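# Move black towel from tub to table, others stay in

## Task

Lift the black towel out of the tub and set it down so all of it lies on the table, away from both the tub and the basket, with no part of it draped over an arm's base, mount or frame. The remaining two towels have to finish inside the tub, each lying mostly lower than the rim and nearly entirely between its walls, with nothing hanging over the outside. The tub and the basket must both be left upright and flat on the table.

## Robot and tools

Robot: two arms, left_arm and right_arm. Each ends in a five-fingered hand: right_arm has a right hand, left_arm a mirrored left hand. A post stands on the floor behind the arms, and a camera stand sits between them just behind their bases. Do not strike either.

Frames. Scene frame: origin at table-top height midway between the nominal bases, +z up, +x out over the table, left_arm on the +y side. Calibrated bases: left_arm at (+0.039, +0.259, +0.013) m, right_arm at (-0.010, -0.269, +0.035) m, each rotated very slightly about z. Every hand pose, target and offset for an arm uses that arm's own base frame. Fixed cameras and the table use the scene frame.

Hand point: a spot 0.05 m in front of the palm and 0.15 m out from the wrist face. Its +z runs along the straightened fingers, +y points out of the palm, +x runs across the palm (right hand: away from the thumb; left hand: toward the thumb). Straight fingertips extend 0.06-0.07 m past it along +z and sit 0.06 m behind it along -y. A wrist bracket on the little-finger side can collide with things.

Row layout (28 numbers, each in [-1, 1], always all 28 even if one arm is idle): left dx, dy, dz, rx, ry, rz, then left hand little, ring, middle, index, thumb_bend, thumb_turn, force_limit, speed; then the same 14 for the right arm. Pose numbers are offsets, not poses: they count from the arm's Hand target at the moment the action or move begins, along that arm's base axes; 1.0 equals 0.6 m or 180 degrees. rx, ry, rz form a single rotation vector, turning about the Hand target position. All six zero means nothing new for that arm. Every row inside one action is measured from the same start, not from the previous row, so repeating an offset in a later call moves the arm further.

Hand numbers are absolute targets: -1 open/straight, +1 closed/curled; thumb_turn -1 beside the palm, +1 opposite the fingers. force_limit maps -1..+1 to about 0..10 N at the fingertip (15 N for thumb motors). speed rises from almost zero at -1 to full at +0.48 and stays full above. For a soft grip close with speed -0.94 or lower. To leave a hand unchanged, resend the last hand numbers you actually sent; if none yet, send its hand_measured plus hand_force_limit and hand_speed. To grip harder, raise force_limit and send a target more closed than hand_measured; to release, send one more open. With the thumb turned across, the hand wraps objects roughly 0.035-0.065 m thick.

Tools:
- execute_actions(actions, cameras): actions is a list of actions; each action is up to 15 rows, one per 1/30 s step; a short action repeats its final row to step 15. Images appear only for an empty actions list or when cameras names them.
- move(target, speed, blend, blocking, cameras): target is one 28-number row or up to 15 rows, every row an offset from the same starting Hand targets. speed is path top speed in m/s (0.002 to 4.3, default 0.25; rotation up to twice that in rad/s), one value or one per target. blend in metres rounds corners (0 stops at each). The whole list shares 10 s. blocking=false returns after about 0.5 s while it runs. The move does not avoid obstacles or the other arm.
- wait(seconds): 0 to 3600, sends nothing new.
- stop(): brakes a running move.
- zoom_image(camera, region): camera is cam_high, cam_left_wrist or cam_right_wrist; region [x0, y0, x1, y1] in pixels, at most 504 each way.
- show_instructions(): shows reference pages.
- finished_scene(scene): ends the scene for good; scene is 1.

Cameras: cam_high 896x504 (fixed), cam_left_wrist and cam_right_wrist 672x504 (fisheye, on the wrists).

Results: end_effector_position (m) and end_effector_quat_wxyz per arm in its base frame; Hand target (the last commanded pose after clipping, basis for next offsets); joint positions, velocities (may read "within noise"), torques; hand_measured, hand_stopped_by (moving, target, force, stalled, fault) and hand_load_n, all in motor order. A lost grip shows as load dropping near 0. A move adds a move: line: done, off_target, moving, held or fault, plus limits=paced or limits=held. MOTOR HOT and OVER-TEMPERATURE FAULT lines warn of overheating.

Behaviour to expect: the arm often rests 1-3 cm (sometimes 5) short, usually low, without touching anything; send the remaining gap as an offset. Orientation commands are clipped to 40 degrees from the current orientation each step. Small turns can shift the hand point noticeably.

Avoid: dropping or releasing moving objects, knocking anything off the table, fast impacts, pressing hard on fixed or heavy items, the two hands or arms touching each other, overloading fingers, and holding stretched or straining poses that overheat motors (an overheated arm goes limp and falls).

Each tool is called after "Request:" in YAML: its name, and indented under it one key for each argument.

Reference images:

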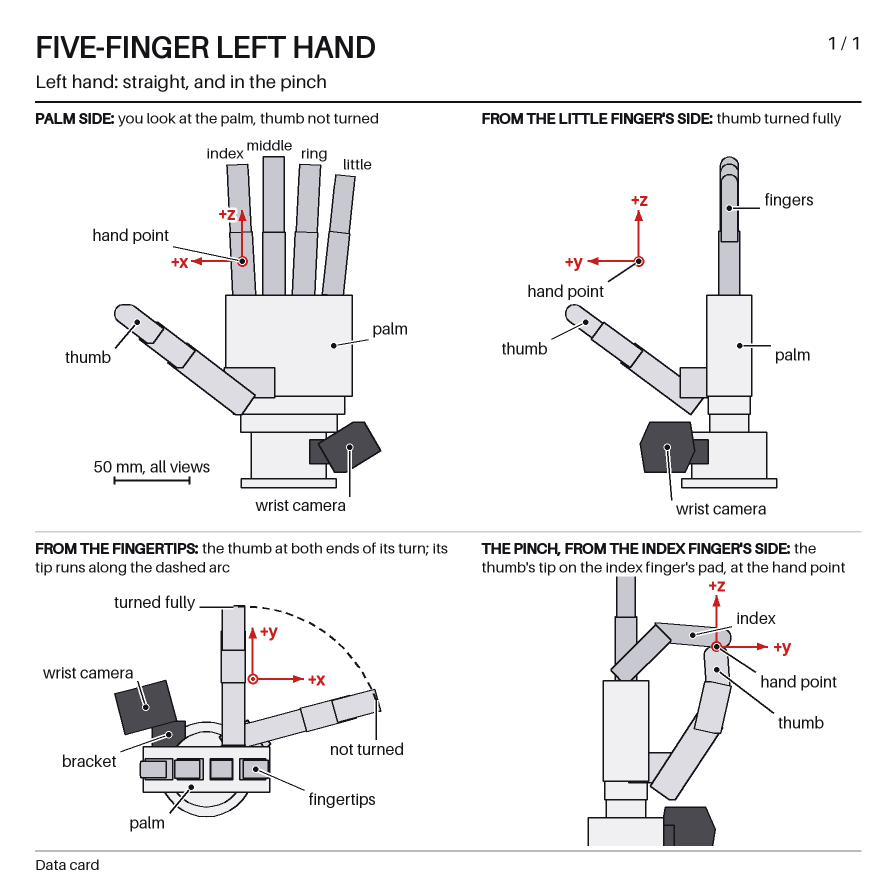

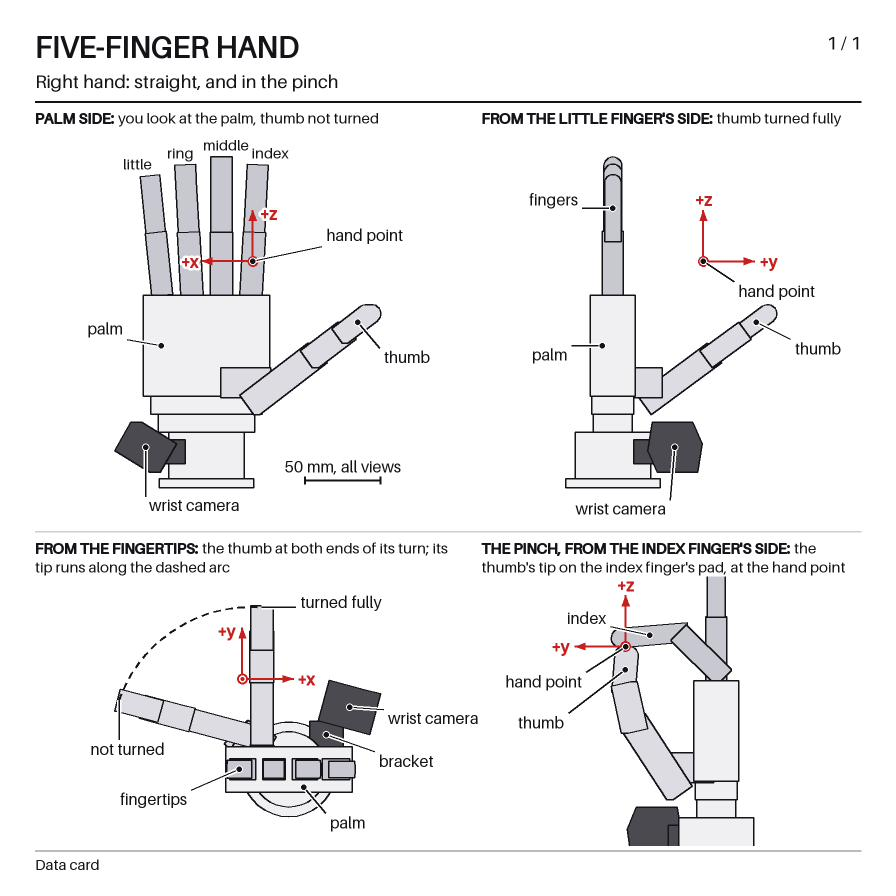

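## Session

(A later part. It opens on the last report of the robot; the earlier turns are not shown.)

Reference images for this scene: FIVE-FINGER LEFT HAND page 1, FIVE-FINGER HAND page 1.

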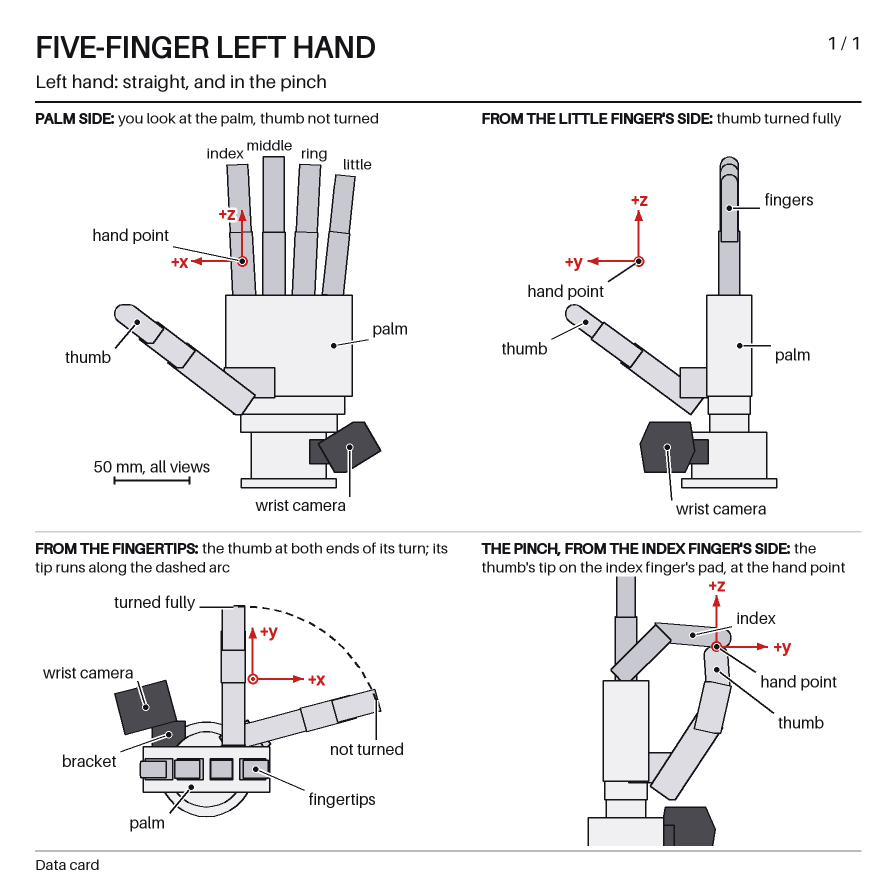

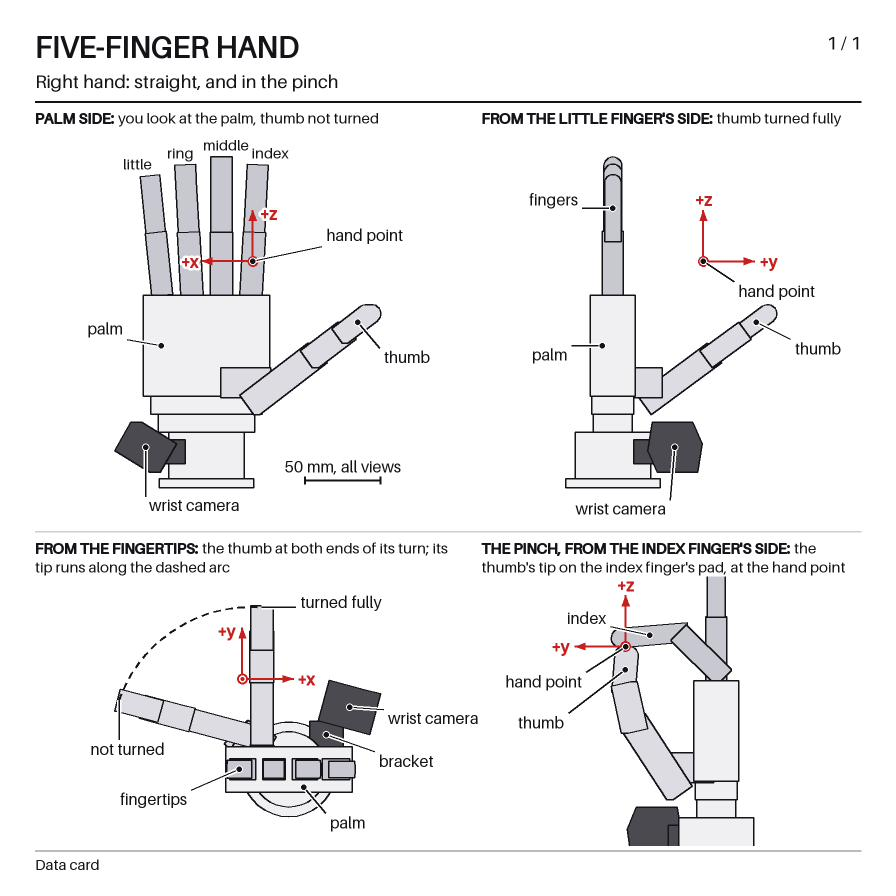

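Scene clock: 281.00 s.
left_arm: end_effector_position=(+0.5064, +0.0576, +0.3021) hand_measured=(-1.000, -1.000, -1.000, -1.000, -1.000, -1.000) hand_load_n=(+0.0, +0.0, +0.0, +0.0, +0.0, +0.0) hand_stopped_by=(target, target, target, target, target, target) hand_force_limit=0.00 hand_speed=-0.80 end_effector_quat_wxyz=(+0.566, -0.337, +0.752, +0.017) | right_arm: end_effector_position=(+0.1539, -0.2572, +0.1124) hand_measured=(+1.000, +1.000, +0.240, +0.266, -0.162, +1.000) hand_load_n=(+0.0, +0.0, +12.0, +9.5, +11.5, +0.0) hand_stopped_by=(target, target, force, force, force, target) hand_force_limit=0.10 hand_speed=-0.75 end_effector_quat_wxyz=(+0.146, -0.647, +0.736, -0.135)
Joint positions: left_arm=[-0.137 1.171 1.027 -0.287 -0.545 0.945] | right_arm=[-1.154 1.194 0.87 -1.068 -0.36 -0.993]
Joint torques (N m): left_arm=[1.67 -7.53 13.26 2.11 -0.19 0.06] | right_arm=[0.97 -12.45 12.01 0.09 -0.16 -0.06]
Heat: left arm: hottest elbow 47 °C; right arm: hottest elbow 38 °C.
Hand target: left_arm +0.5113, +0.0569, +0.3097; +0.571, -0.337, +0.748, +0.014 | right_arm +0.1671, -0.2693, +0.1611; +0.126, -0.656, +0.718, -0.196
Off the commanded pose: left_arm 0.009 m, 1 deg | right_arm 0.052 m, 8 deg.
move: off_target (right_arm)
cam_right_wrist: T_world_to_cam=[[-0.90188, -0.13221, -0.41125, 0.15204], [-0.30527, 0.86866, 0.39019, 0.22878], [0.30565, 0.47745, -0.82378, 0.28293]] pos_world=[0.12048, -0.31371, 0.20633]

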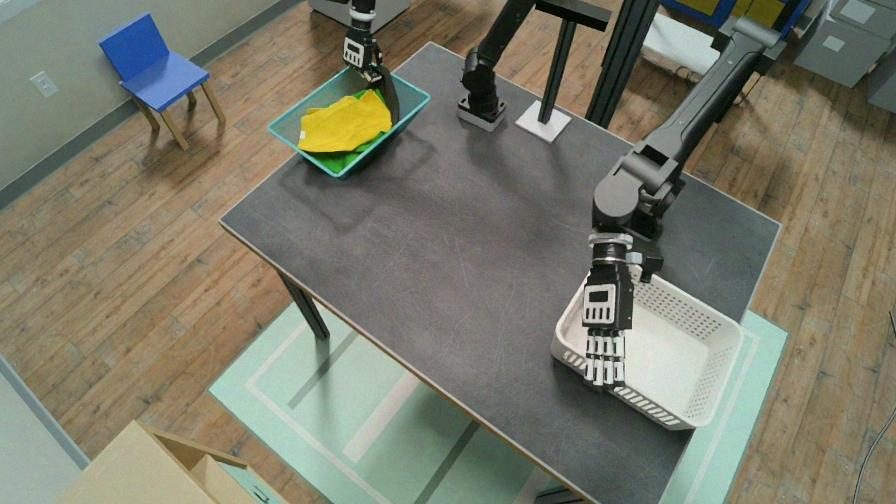

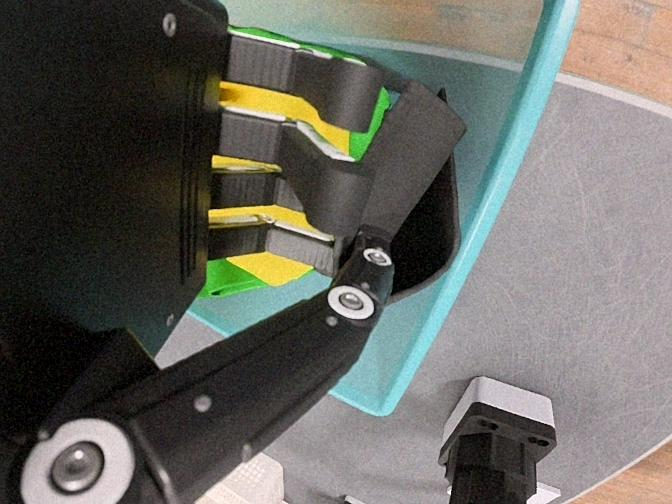

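Request:
move:
  target:
    - [0,0,0,0,0,0,-1,-1,-1,-1,-1,-1,0,-0.8,0.02,0.03,0.2,0,0,0,1,1,0.4,0.4,0.3,1,0.1,-0.75]
  speed: 0.12
  cameras: ["cam_high","cam_right_wrist"]

Request:
zoom_image:
  camera: "cam_high"
  region: [260, 0, 460, 190]

Scene clock: 286.27 s.
left_arm: end_effector_position=(+0.5064, +0.0576, +0.3021) hand_measured=(-1.000, -1.000, -1.000, -1.000, -1.000, -1.000) hand_load_n=(+0.0, +0.0, +0.0, +0.0, +0.0, +0.0) hand_stopped_by=(target, target, target, target, target, target) hand_force_limit=0.00 hand_speed=-0.80 end_effector_quat_wxyz=(+0.566, -0.337, +0.752, +0.017) | right_arm: end_effector_position=(+0.1711, -0.2579, +0.2170) hand_measured=(+1.000, +1.000, +0.240, +0.266, -0.162, +1.000) hand_load_n=(+0.0, +0.0, +12.0, +10.0, +12.0, +0.0) hand_stopped_by=(target, target, force, force, force, target) hand_force_limit=0.10 hand_speed=-0.75 end_effector_quat_wxyz=(+0.148, -0.643, +0.742, -0.114)
Joint positions: left_arm=[-0.137 1.171 1.027 -0.287 -0.545 0.945] | right_arm=[-1.103 1.191 1.145 -1.37 -0.343 -0.934]
Joint torques (N m): left_arm=[1.9 -7.06 13.11 2 -0.22 0.08] | right_arm=[1.61 -15.56 12.72 0.01 -0.14 -0.05]
Heat: left arm: hottest elbow 47 °C; right arm: hottest elbow 38 °C.
Hand target: left_arm +0.5113, +0.0569, +0.3097; +0.571, -0.337, +0.748, +0.014 | right_arm +0.1791, -0.2513, +0.2811; +0.126, -0.656, +0.718, -0.196
Off the commanded pose: left_arm 0.009 m, 1 deg | right_arm 0.065 m, 10 deg.
move: off_target (right_arm)
cam_right_wrist: T_world_to_cam=[[-0.91301, -0.11095, -0.39255, 0.21382], [-0.28859, 0.8558, 0.42932, 0.17918], [0.28831, 0.50526, -0.81338, 0.37201]] pos_world=[0.13967, -0.31757, 0.30959]

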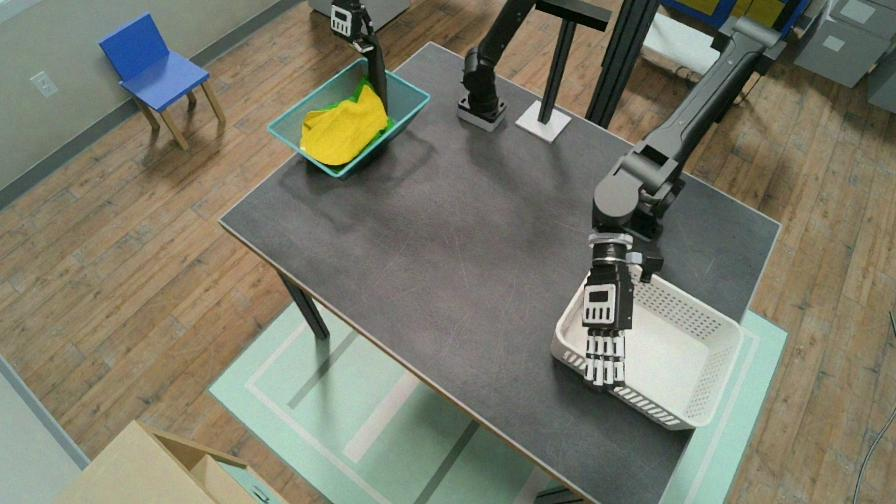

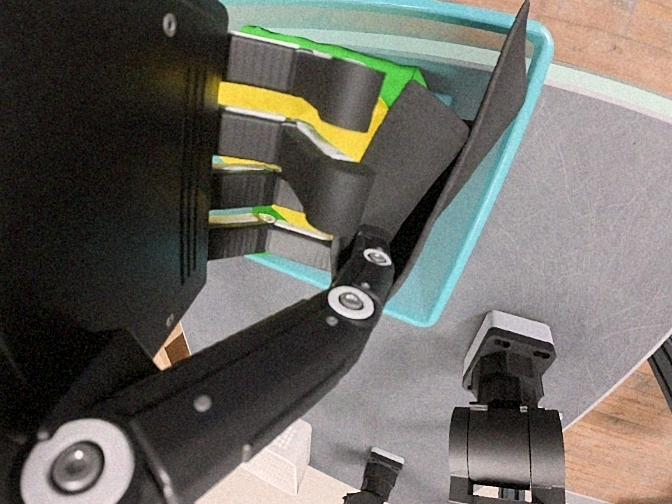

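Scaled by 2.520 from the camera's image (finer frame: 1280x720).

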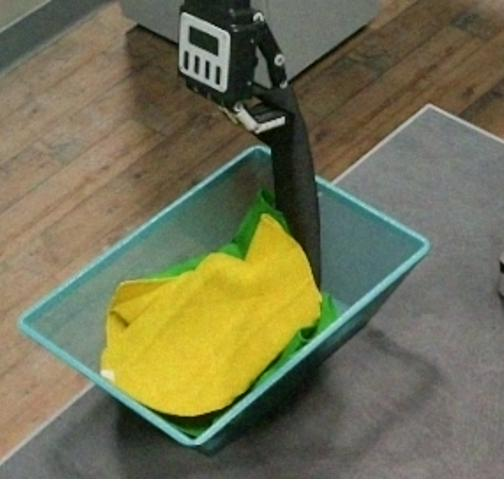

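Request:
move:
  target:
    - [0,0,0,0,0,0,-1,-1,-1,-1,-1,-1,0,-0.8,0.02,0.0,0.18,0,0,0,1,1,0.4,0.4,0.3,1,0.1,-0.75]
  speed: 0.12
  cameras: ["cam_high","cam_right_wrist"]

Request:
zoom_image:
  camera: "cam_high"
  region: [260, 0, 460, 190]

Scene clock: 291.37 s.
left_arm: end_effector_position=(+0.5064, +0.0576, +0.3021) hand_measured=(-1.000, -1.000, -1.000, -1.000, -1.000, -1.000) hand_load_n=(+0.0, +0.0, +0.0, +0.0, +0.0, +0.0) hand_stopped_by=(target, target, target, target, target, target) hand_force_limit=0.00 hand_speed=-0.80 end_effector_quat_wxyz=(+0.566, -0.337, +0.752, +0.017) | right_arm: end_effector_position=(+0.1873, -0.2593, +0.3566) hand_measured=(+1.000, +1.000, +0.240, +0.266, -0.162, +1.000) hand_load_n=(+0.0, +0.0, +11.5, +9.5, +12.0, +0.0) hand_stopped_by=(target, target, force, force, force, target) hand_force_limit=0.10 hand_speed=-0.75 end_effector_quat_wxyz=(+0.134, -0.651, +0.730, -0.159)
Joint positions: left_arm=[-0.137 1.171 1.027 -0.287 -0.545 0.945] | right_arm=[-1.057 1.194 1.521 -1.633 -0.327 -0.898]
Joint torques (N m): left_arm=[1.61 -7.59 13.24 1.94 -0.18 0.1] | right_arm=[0.79 -8.7 12.29 0.32 -0.14 -0.05]
Heat: left arm: hottest elbow 47 °C; right arm: hottest elbow 39 °C.
Hand target: left_arm +0.5113, +0.0569, +0.3097; +0.571, -0.337, +0.748, +0.014 | right_arm +0.1911, -0.2513, +0.3889; +0.126, -0.656, +0.718, -0.196
Off the commanded pose: left_arm 0.009 m, 1 deg | right_arm 0.034 m, 5 deg.
move: off_target (right_arm)
cam_right_wrist: T_world_to_cam=[[-0.8961, -0.15655, -0.41533, 0.2764], [-0.31223, 0.88739, 0.33918, 0.16984], [0.31546, 0.43362, -0.84407, 0.46888]] pos_world=[0.15279, -0.31076, 0.45296]

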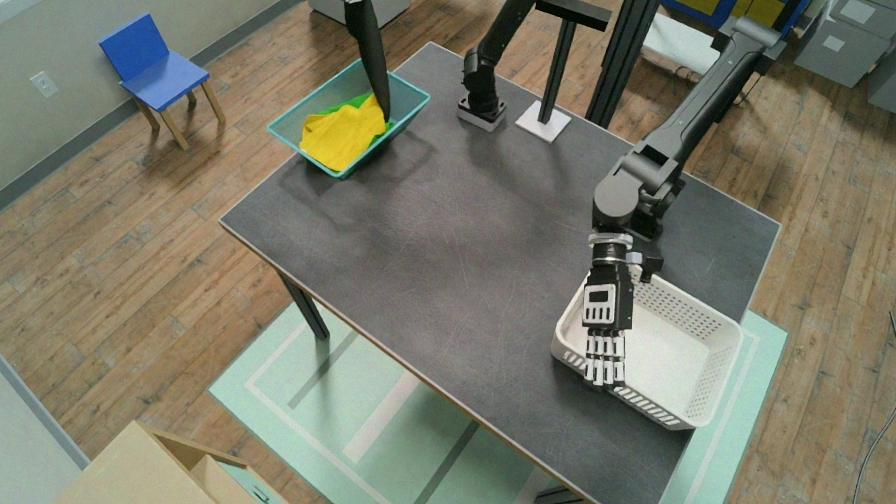

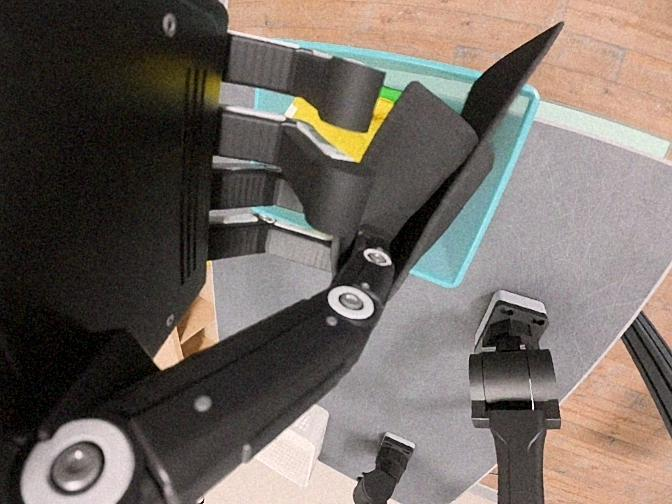

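Scaled by 2.520 from the camera's image (finer frame: 1280x720).

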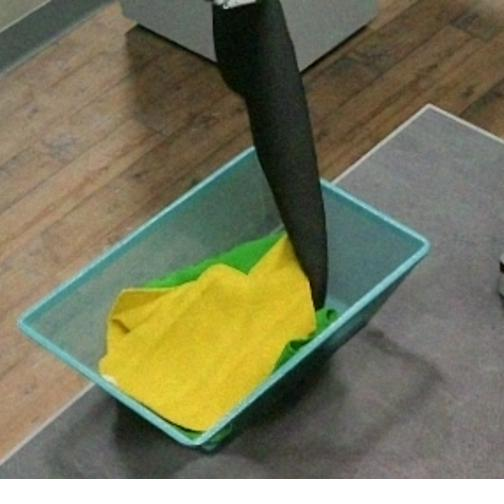

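Request:
move:
  target:
    - [0,0,0,0,0,0,-1,-1,-1,-1,-1,-1,0,-0.8,0.02,0.02,0.18,0,0,0,1,1,0.4,0.4,0.3,1,0.1,-0.75]
  speed: 0.12
  cameras: ["cam_high","cam_right_wrist"]

Request:
zoom_image:
  camera: "cam_high"
  region: [260, 0, 460, 190]

Scene clock: 296.37 s.
left_arm: end_effector_position=(+0.5064, +0.0576, +0.3021) hand_measured=(-1.000, -1.000, -1.000, -1.000, -1.000, -1.000) hand_load_n=(+0.0, +0.0, +0.0, +0.0, +0.0, +0.0) hand_stopped_by=(target, target, target, target, target, target) hand_force_limit=0.00 hand_speed=-0.80 end_effector_quat_wxyz=(+0.566, -0.337, +0.752, +0.017) | right_arm: end_effector_position=(+0.2090, -0.2596, +0.4589) hand_measured=(+1.000, +1.000, +0.240, +0.266, -0.162, +1.000) hand_load_n=(+0.0, +0.0, +11.5, +9.5, +12.0, +0.0) hand_stopped_by=(target, target, force, force, force, target) hand_force_limit=0.10 hand_speed=-0.75 end_effector_quat_wxyz=(+0.115, -0.629, +0.724, -0.257)
Joint positions: left_arm=[-0.137 1.171 1.027 -0.287 -0.545 0.945] | right_arm=[-1.001 1.195 1.795 -1.674 -0.295 -0.786]
Joint torques (N m): left_arm=[1.67 -7.65 13.09 2.1 -0.2 0.1] | right_arm=[0.38 -9.23 11.43 0.57 -0.12 -0.02]
Heat: left arm: hottest elbow 48 °C; right arm: hottest elbow 39 °C.
Hand target: left_arm +0.5113, +0.0569, +0.3097; +0.571, -0.337, +0.748, +0.014 | right_arm +0.2031, -0.2393, +0.4969; +0.126, -0.656, +0.718, -0.196
Off the commanded pose: left_arm 0.009 m, 1 deg | right_arm 0.044 m, 8 deg.
joint sent to its limit (right arm) — joint 4 (wrist pitch), lower limit. The joint targets are off in orientation, not in position.
move: off_target (right_arm)
cam_right_wrist: T_world_to_cam=[[-0.85597, -0.18118, -0.48425, 0.35513], [-0.28784, 0.94502, 0.15522, 0.23651], [0.4295, 0.27225, -0.86105, 0.49052]] pos_world=[0.16138, -0.29271, 0.55762]

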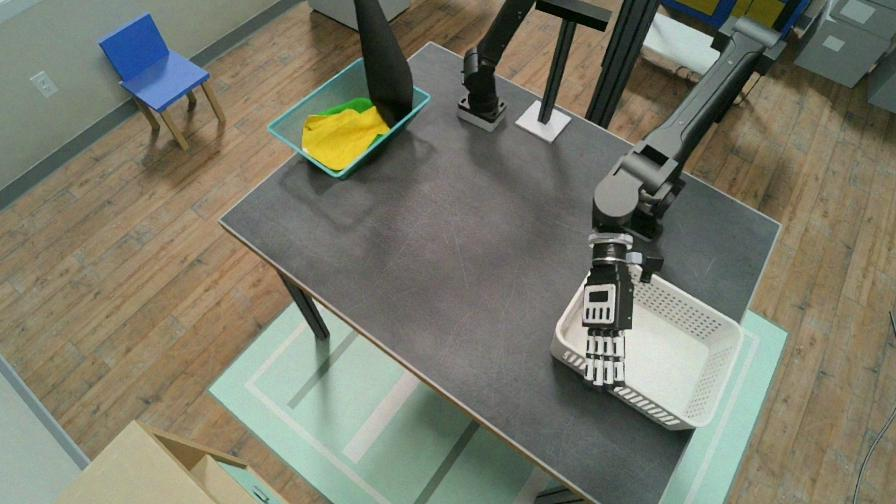

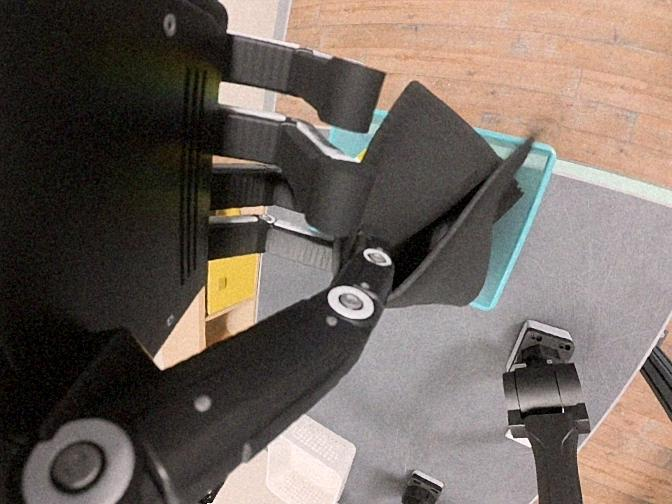

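Scaled by 2.520 from the camera's image (finer frame: 1280x720).

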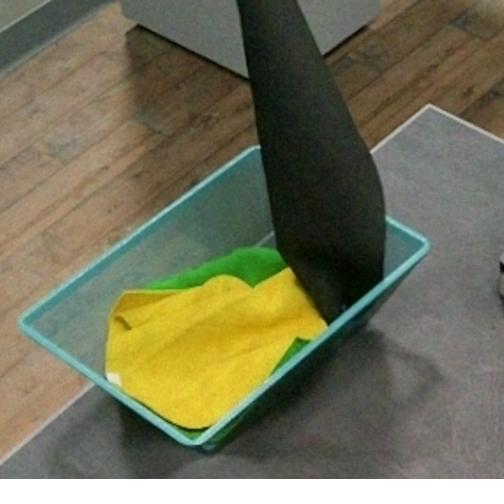

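Request:
move:
  target:
    - [0,0,0,0,0,0,-1,-1,-1,-1,-1,-1,0,-0.8,0.03,0.02,0.08,0,0,0,1,1,0.4,0.4,0.3,1,0.1,-0.75]
    - [0,0,0,0,0,0,-1,-1,-1,-1,-1,-1,0,-0.8,0.22,0.45,0.05,0,0,0,1,1,0.4,0.4,0.3,1,0.1,-0.75]
  speed: [0.12,0.18]
  blend: [0.02,0]
  cameras: ["cam_high","cam_right_wrist"]

Scene clock: 307.50 s.
left_arm: end_effector_position=(+0.5064, +0.0576, +0.3021) hand_measured=(-1.000, -1.000, -1.000, -1.000, -1.000, -1.000) hand_load_n=(+0.0, +0.0, +0.0, -0.5, +0.0, +0.0) hand_stopped_by=(target, target, target, target, target, target) hand_force_limit=0.00 hand_speed=-0.80 end_effector_quat_wxyz=(+0.566, -0.337, +0.752, +0.017) | right_arm: end_effector_position=(+0.3399, +0.0287, +0.5093) hand_measured=(+1.000, +1.000, +0.240, +0.266, -0.162, +1.000) hand_load_n=(+0.0, +0.0, +12.0, +9.5, +11.5, +0.0) hand_stopped_by=(target, target, force, force, force, target) hand_force_limit=0.10 hand_speed=-0.75 end_effector_quat_wxyz=(-0.194, +0.647, -0.695, +0.247)
Joint positions: left_arm=[-0.137 1.171 1.027 -0.287 -0.545 0.945] | right_arm=[0.052 1.19 1.921 -1.675 0.123 0.083]
Joint torques (N m): left_arm=[1.9 -7.24 13.18 2.03 -0.21 0.04] | right_arm=[-0.79 -5.19 10.07 0.76 0.11 -0.05]
Heat: left arm: hottest elbow 48 °C; right arm: hottest elbow 41 °C.
Hand target: left_arm +0.5113, +0.0569, +0.3097; +0.571, -0.337, +0.748, +0.014 | right_arm +0.3350, +0.0307, +0.5269; -0.126, +0.656, -0.718, +0.196
Off the commanded pose: left_arm 0.009 m, 1 deg | right_arm 0.018 m, 10 deg.
joint sent to its limit (right arm) — joint 4 (wrist pitch), lower limit. The joint targets are off in orientation, not in position.
move: off_target (right_arm)
cam_right_wrist: T_world_to_cam=[[-0.78222, -0.21746, -0.58382, 0.57052], [-0.40292, 0.89132, 0.20785, 0.00773], [0.47518, 0.39782, -0.78482, 0.34138]] pos_world=[0.28717, -0.01864, 0.59939]

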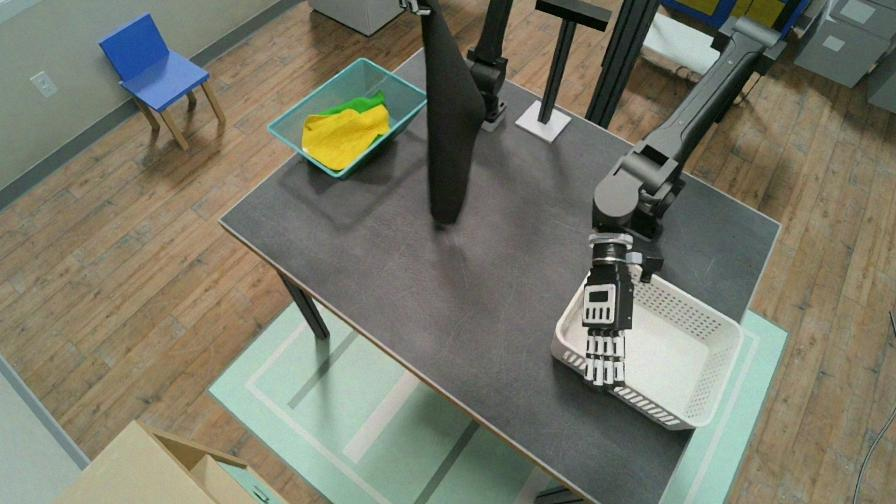

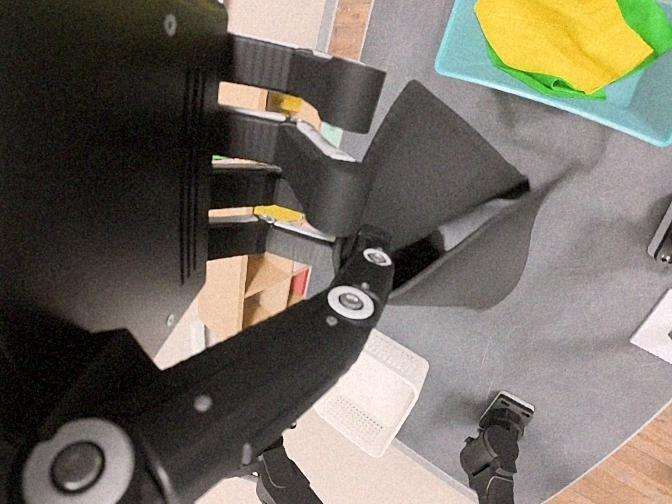

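Request:
move:
  target:
    - [0,0,0,0,0,0,-1,-1,-1,-1,-1,-1,0,-0.8,0.0,0.0,-0.2,0,0,0,1,1,0.4,0.4,0.3,1,0.1,-0.75]
    - [0,0,0,0,0,0,-1,-1,-1,-1,-1,-1,0,-0.8,0.0,0.28,-0.78,0,0,0,1,1,0.4,0.4,0.3,1,0.1,-0.75]
  speed: [0.12,0.12]
  blend: [0.05,0]
  cameras: ["cam_high","cam_right_wrist"]

Scene clock: 319.07 s.
left_arm: end_effector_position=(+0.5064, +0.0576, +0.3021) hand_measured=(-1.000, -1.000, -1.000, -1.000, -1.000, -1.000) hand_load_n=(+0.0, +0.0, +0.0, +0.0, +0.0, +0.0) hand_stopped_by=(target, target, target, target, target, target) hand_force_limit=0.00 hand_speed=-0.80 end_effector_quat_wxyz=(+0.566, -0.337, +0.752, +0.017) | right_arm: end_effector_position=(+0.3303, +0.1910, +0.0547) hand_measured=(+1.000, +1.000, +0.240, +0.266, -0.162, +1.000) hand_load_n=(+0.0, +0.0, +12.0, +8.5, +11.5, +0.0) hand_stopped_by=(target, target, force, force, force, target) hand_force_limit=0.10 hand_speed=-0.75 end_effector_quat_wxyz=(+0.113, -0.658, +0.719, -0.193)
Joint positions: left_arm=[-0.137 1.171 1.027 -0.287 -0.545 0.945] | right_arm=[0.546 1.323 0.815 -0.751 0.332 0.581]
Joint torques (N m): left_arm=[2.02 -6.89 13.05 2.02 -0.16 0.1] | right_arm=[-0.09 -6.89 8.25 1.1 0.43 -0.05]
Heat: left arm: hottest elbow 48 °C; right arm: hottest elbow 41 °C.
Hand target: left_arm +0.5113, +0.0569, +0.3097; +0.571, -0.337, +0.748, +0.014 | right_arm +0.3351, +0.1988, +0.0590; +0.126, -0.656, +0.718, -0.196
Off the commanded pose: left_arm 0.009 m, 1 deg | right_arm 0.010 m, 2 deg.
move: done
cam_right_wrist: T_world_to_cam=[[-0.88777, -0.19988, -0.41463, 0.35509], [-0.32596, 0.90901, 0.25971, -0.07791], [0.32499, 0.36571, -0.87215, -0.01492]] pos_world=[0.2947, 0.14725, 0.15445]

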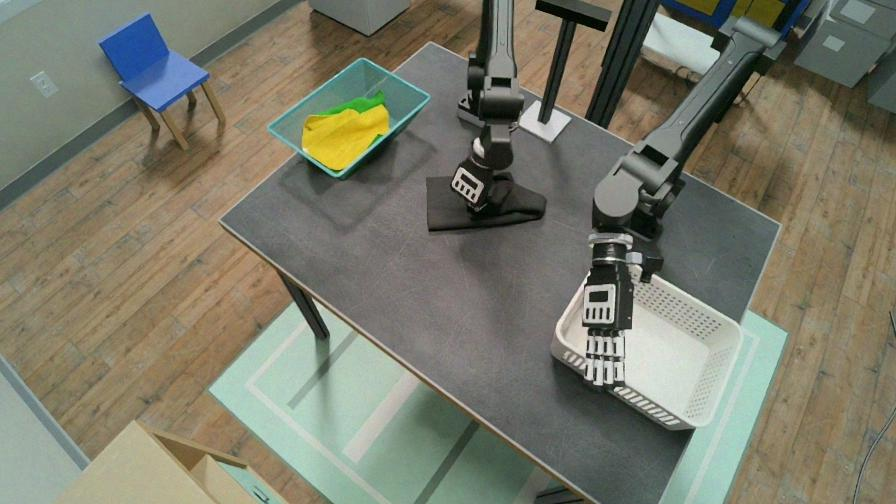

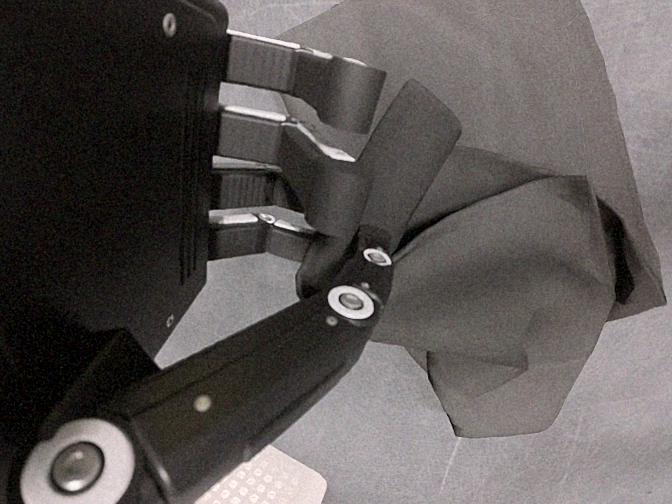

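Request:
move:
  target:
    - [0,0,0,0,0,0,-1,-1,-1,-1,-1,-1,0,-0.8,0.0,0.02,-0.075,0,0,0,1,1,0.4,0.4,0.3,1,0.1,-0.75]
  speed: 0.08
  cameras: ["cam_high","cam_right_wrist"]

Request:
zoom_image:
  camera: "cam_high"
  region: [400, 120, 600, 260]

Scene clock: 323.10 s.
left_arm: end_effector_position=(+0.5064, +0.0576, +0.3021) hand_measured=(-1.000, -1.000, -1.000, -1.000, -1.000, -1.000) hand_load_n=(+0.0, +0.5, -0.5, +0.0, +0.0, +0.0) hand_stopped_by=(target, target, target, target, target, target) hand_force_limit=0.00 hand_speed=-0.80 end_effector_quat_wxyz=(+0.566, -0.337, +0.752, +0.017) | right_arm: end_effector_position=(+0.3317, +0.2031, +0.0118) hand_measured=(+1.000, +1.000, +0.240, +0.266, -0.162, +1.000) hand_load_n=(+0.0, +0.0, +12.0, +8.5, +11.5, +0.0) hand_stopped_by=(target, target, force, force, force, target) hand_force_limit=0.10 hand_speed=-0.75 end_effector_quat_wxyz=(+0.115, -0.657, +0.719, -0.194)
Joint positions: left_arm=[-0.137 1.171 1.027 -0.287 -0.545 0.945] | right_arm=[0.573 1.415 0.77 -0.619 0.342 0.61]
Joint torques (N m): left_arm=[2.02 -6.77 13.18 2.17 -0.15 0.08] | right_arm=[0.03 -7.3 7.42 1.11 0.44 -0.06]
Heat: left arm: hottest elbow 48 °C; right arm: hottest elbow 40 °C.
Hand target: left_arm +0.5113, +0.0569, +0.3097; +0.571, -0.337, +0.748, +0.014 | right_arm +0.3349, +0.2109, +0.0140; +0.126, -0.656, +0.718, -0.196
Off the commanded pose: left_arm 0.009 m, 1 deg | right_arm 0.009 m, 1 deg.
move: done
cam_right_wrist: T_world_to_cam=[[-0.88611, -0.19761, -0.41924, 0.34003], [-0.32587, 0.90886, 0.26034, -0.07729], [0.32959, 0.36731, -0.86974, -0.05913]] pos_world=[0.2956, 0.15916, 0.11125]

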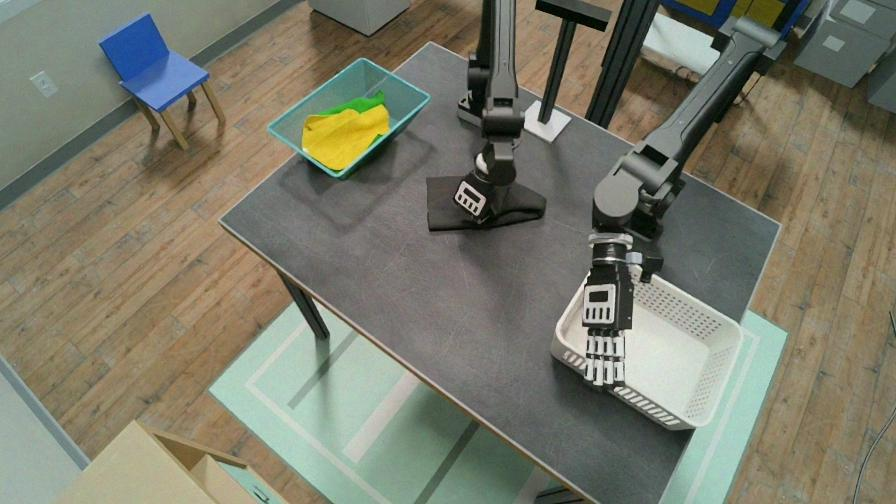

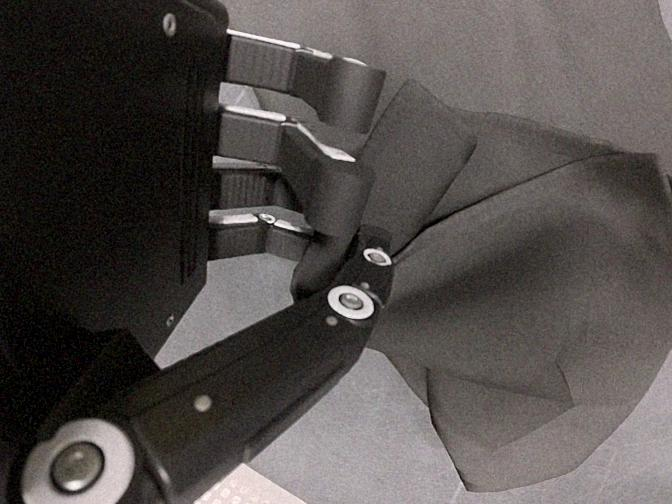

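Scaled by 2.520 from the camera's image (finer frame: 1280x720).

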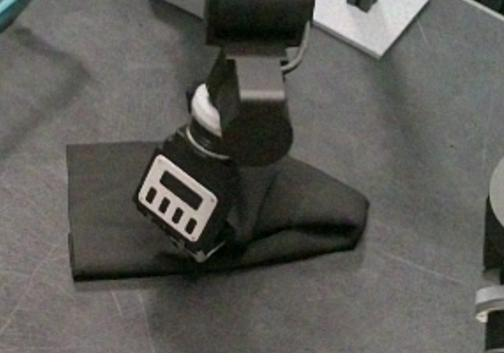

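Request:
move:
  target:
    - [0,0,0,0,0,0,-1,-1,-1,-1,-1,-1,0,-0.8,0,0,0,0,0,0,1,1,0.0,0.0,-0.7,1,0.1,-0.4]
    - [0,0,0,0,0,0,-1,-1,-1,-1,-1,-1,0,-0.8,0,0,0.04,0,0,0,1,1,-0.4,-0.4,-1,1,0.1,-0.4]
    - [0,0,0,0,0,0,-1,-1,-1,-1,-1,-1,0,-0.8,0,0,0.2,0,0,0,1,1,-0.4,-0.4,-1,1,0.1,-0.4]
  speed: 0.08
  cameras: ["cam_high","cam_right_wrist"]

Request:
zoom_image:
  camera: "cam_high"
  region: [260, 40, 460, 190]

Scene clock: 332.00 s.
left_arm: end_effector_position=(+0.5064, +0.0576, +0.3021) hand_measured=(-1.000, -1.000, -1.000, -1.000, -1.000, -1.000) hand_load_n=(+0.0, +0.0, +0.0, +0.5, +0.0, +0.0) hand_stopped_by=(target, target, target, target, target, target) hand_force_limit=0.00 hand_speed=-0.80 end_effector_quat_wxyz=(+0.566, -0.337, +0.752, +0.017) | right_arm: end_effector_position=(+0.3228, +0.1972, +0.1108) hand_measured=(+1.000, +1.000, -0.400, -0.400, -1.000, +1.000) hand_load_n=(+0.0, +0.5, +0.0, +0.0, +0.0, +0.0) hand_stopped_by=(target, target, target, target, target, target) hand_force_limit=0.10 hand_speed=-0.40 end_effector_quat_wxyz=(-0.101, +0.660, -0.719, +0.191)
Joint positions: left_arm=[-0.137 1.171 1.027 -0.287 -0.545 0.945] | right_arm=[0.573 1.265 0.928 -0.958 0.342 0.611]
Joint torques (N m): left_arm=[1.55 -7.3 13.24 1.96 -0.2 0.08] | right_arm=[-0.03 -7.3 11.88 0.25 0.4 -0.08]
Heat: left arm: hottest elbow 48 °C; right arm: hottest elbow 39 °C.
Hand target: left_arm +0.5113, +0.0569, +0.3097; +0.571, -0.337, +0.748, +0.014 | right_arm +0.3349, +0.2108, +0.1338; -0.126, +0.656, -0.718, +0.196
Off the commanded pose: left_arm 0.009 m, 1 deg | right_arm 0.029 m, 3 deg.
move: off_target (right_arm); target 2's new numbers were sent with right_arm's hand 0.025 m and 2 deg from that target
cam_right_wrist: T_world_to_cam=[[-0.89659, -0.20324, -0.39348, 0.37414], [-0.31834, 0.91343, 0.25357, -0.10328], [0.30788, 0.35261, -0.88367, 0.0435]] pos_world=[0.28918, 0.15504, 0.21185]

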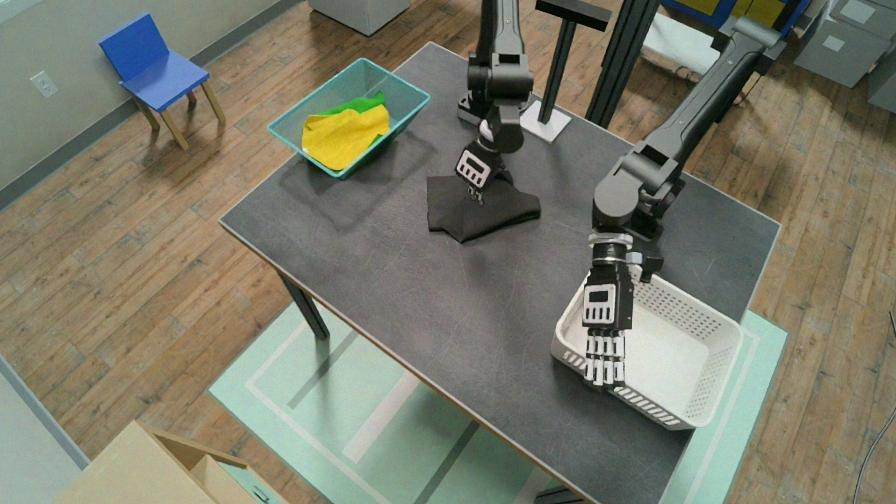

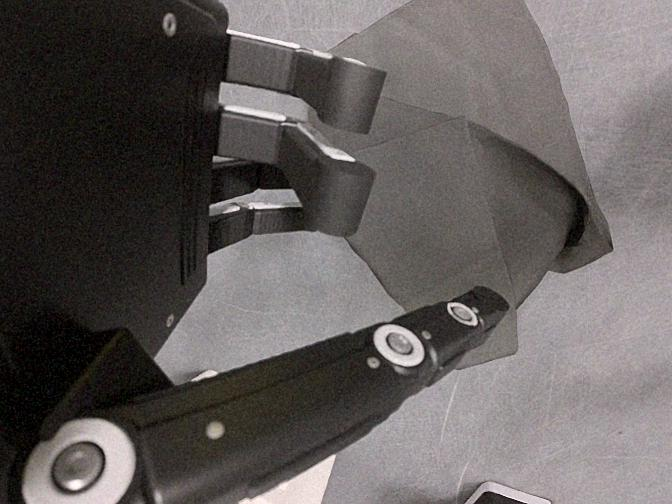

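Scaled by 2.520 from the camera's image (finer frame: 1280x720).

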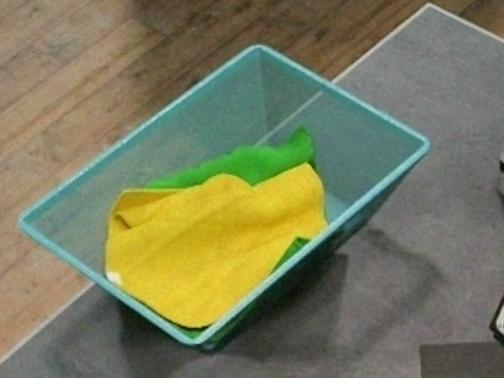

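Request:
move:
  target:
    - [0,0,0,0,0,0,-1,-1,-1,-1,-1,-1,0,-0.8,0,0,0.3,0,0,0,1,1,-0.4,-0.4,-1,1,0.1,-0.4]
    - [0,0,0,0,0,0,-1,-1,-1,-1,-1,-1,0,-0.8,-0.13,-0.65,0.5,0,0,0,1,1,-0.4,-0.4,-1,1,0.1,-0.4]
  speed: 0.2
  blend: [0.05,0]
  cameras: ["cam_high","cam_right_wrist"]

Request:
zoom_image:
  camera: "cam_high"
  region: [400, 120, 600, 260]

Request:
zoom_image:
  camera: "cam_high"
  region: [260, 80, 400, 190]

Scene clock: 340.77 s.
left_arm: end_effector_position=(+0.5064, +0.0576, +0.3021) hand_measured=(-1.000, -1.000, -1.000, -1.000, -1.000, -1.000) hand_load_n=(+0.0, +0.0, +0.0, +0.0, +0.0, +0.0) hand_stopped_by=(target, target, target, target, target, target) hand_force_limit=0.00 hand_speed=-0.80 end_effector_quat_wxyz=(+0.566, -0.337, +0.752, +0.017) | right_arm: end_effector_position=(+0.2560, -0.1766, +0.4150) hand_measured=(+1.000, +1.000, -0.400, -0.400, -1.000, +1.000) hand_load_n=(+0.0, +0.5, +0.0, +0.0, +0.0, +0.0) hand_stopped_by=(target, target, target, target, target, target) hand_force_limit=0.10 hand_speed=-0.40 end_effector_quat_wxyz=(+0.123, -0.655, +0.724, -0.177)
Joint positions: left_arm=[-0.137 1.171 1.027 -0.287 -0.545 0.945] | right_arm=[-0.703 1.163 1.657 -1.673 -0.194 -0.564]
Joint torques (N m): left_arm=[1.9 -7.65 13.18 1.96 -0.19 0.06] | right_arm=[-1.61 -5.07 11.78 0.42 -0.33 -0.27]
Heat: left arm: hottest elbow 49 °C; right arm: hottest elbow 41 °C.
Hand target: left_arm +0.5113, +0.0569, +0.3097; +0.571, -0.337, +0.748, +0.014 | right_arm +0.2567, -0.1792, +0.4339; +0.126, -0.656, +0.718, -0.196
Off the commanded pose: left_arm 0.009 m, 1 deg | right_arm 0.019 m, 2 deg.
joint sent to its limit (right arm) — joint 4 (wrist pitch), lower limit. The joint targets still meet the commanded pose.
move: off_target (right_arm)
cam_right_wrist: T_world_to_cam=[[-0.89135, -0.17978, -0.41615, 0.37016], [-0.32, 0.89976, 0.2967, 0.11982], [0.32109, 0.39763, -0.85953, 0.45933]] pos_world=[0.22079, -0.2239, 0.5133]

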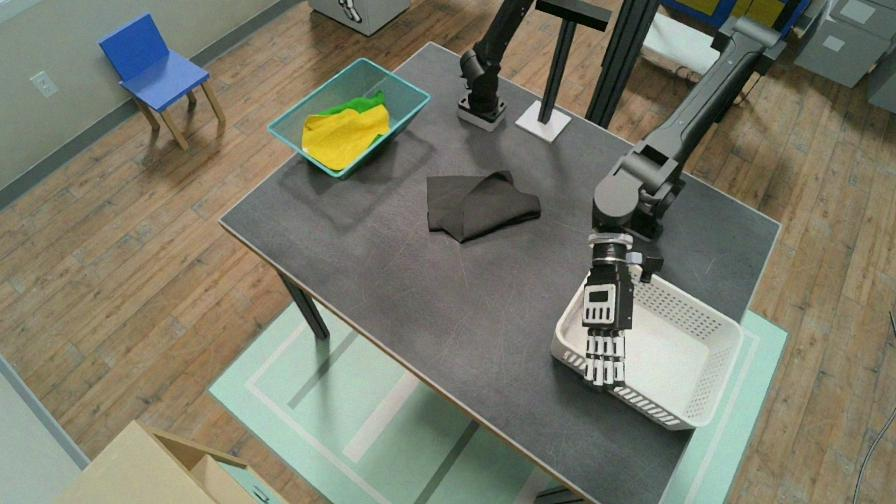

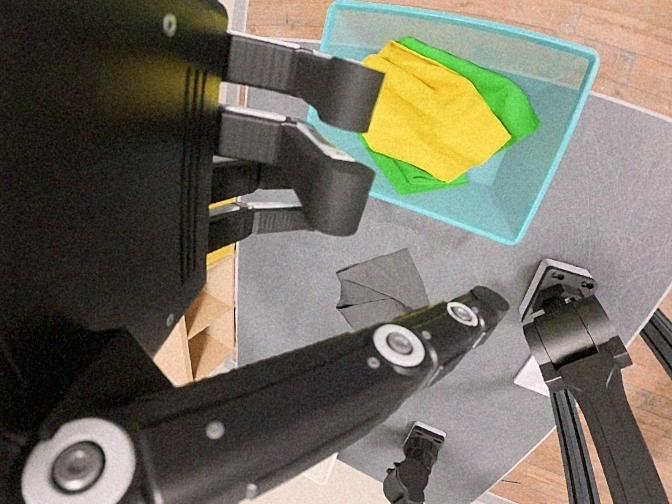

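Scaled by 2.520 from the camera's image (finer frame: 1280x720).

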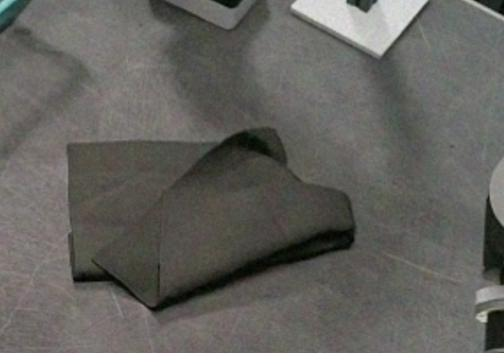

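Scaled by 3.600 from the camera's image (finer frame: 1280x720).

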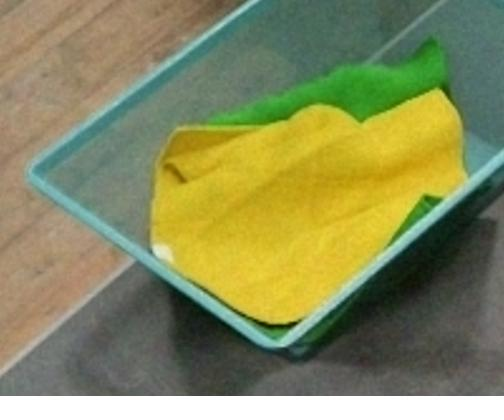

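Request:
finished_scene:

The scene is finished: the task was done.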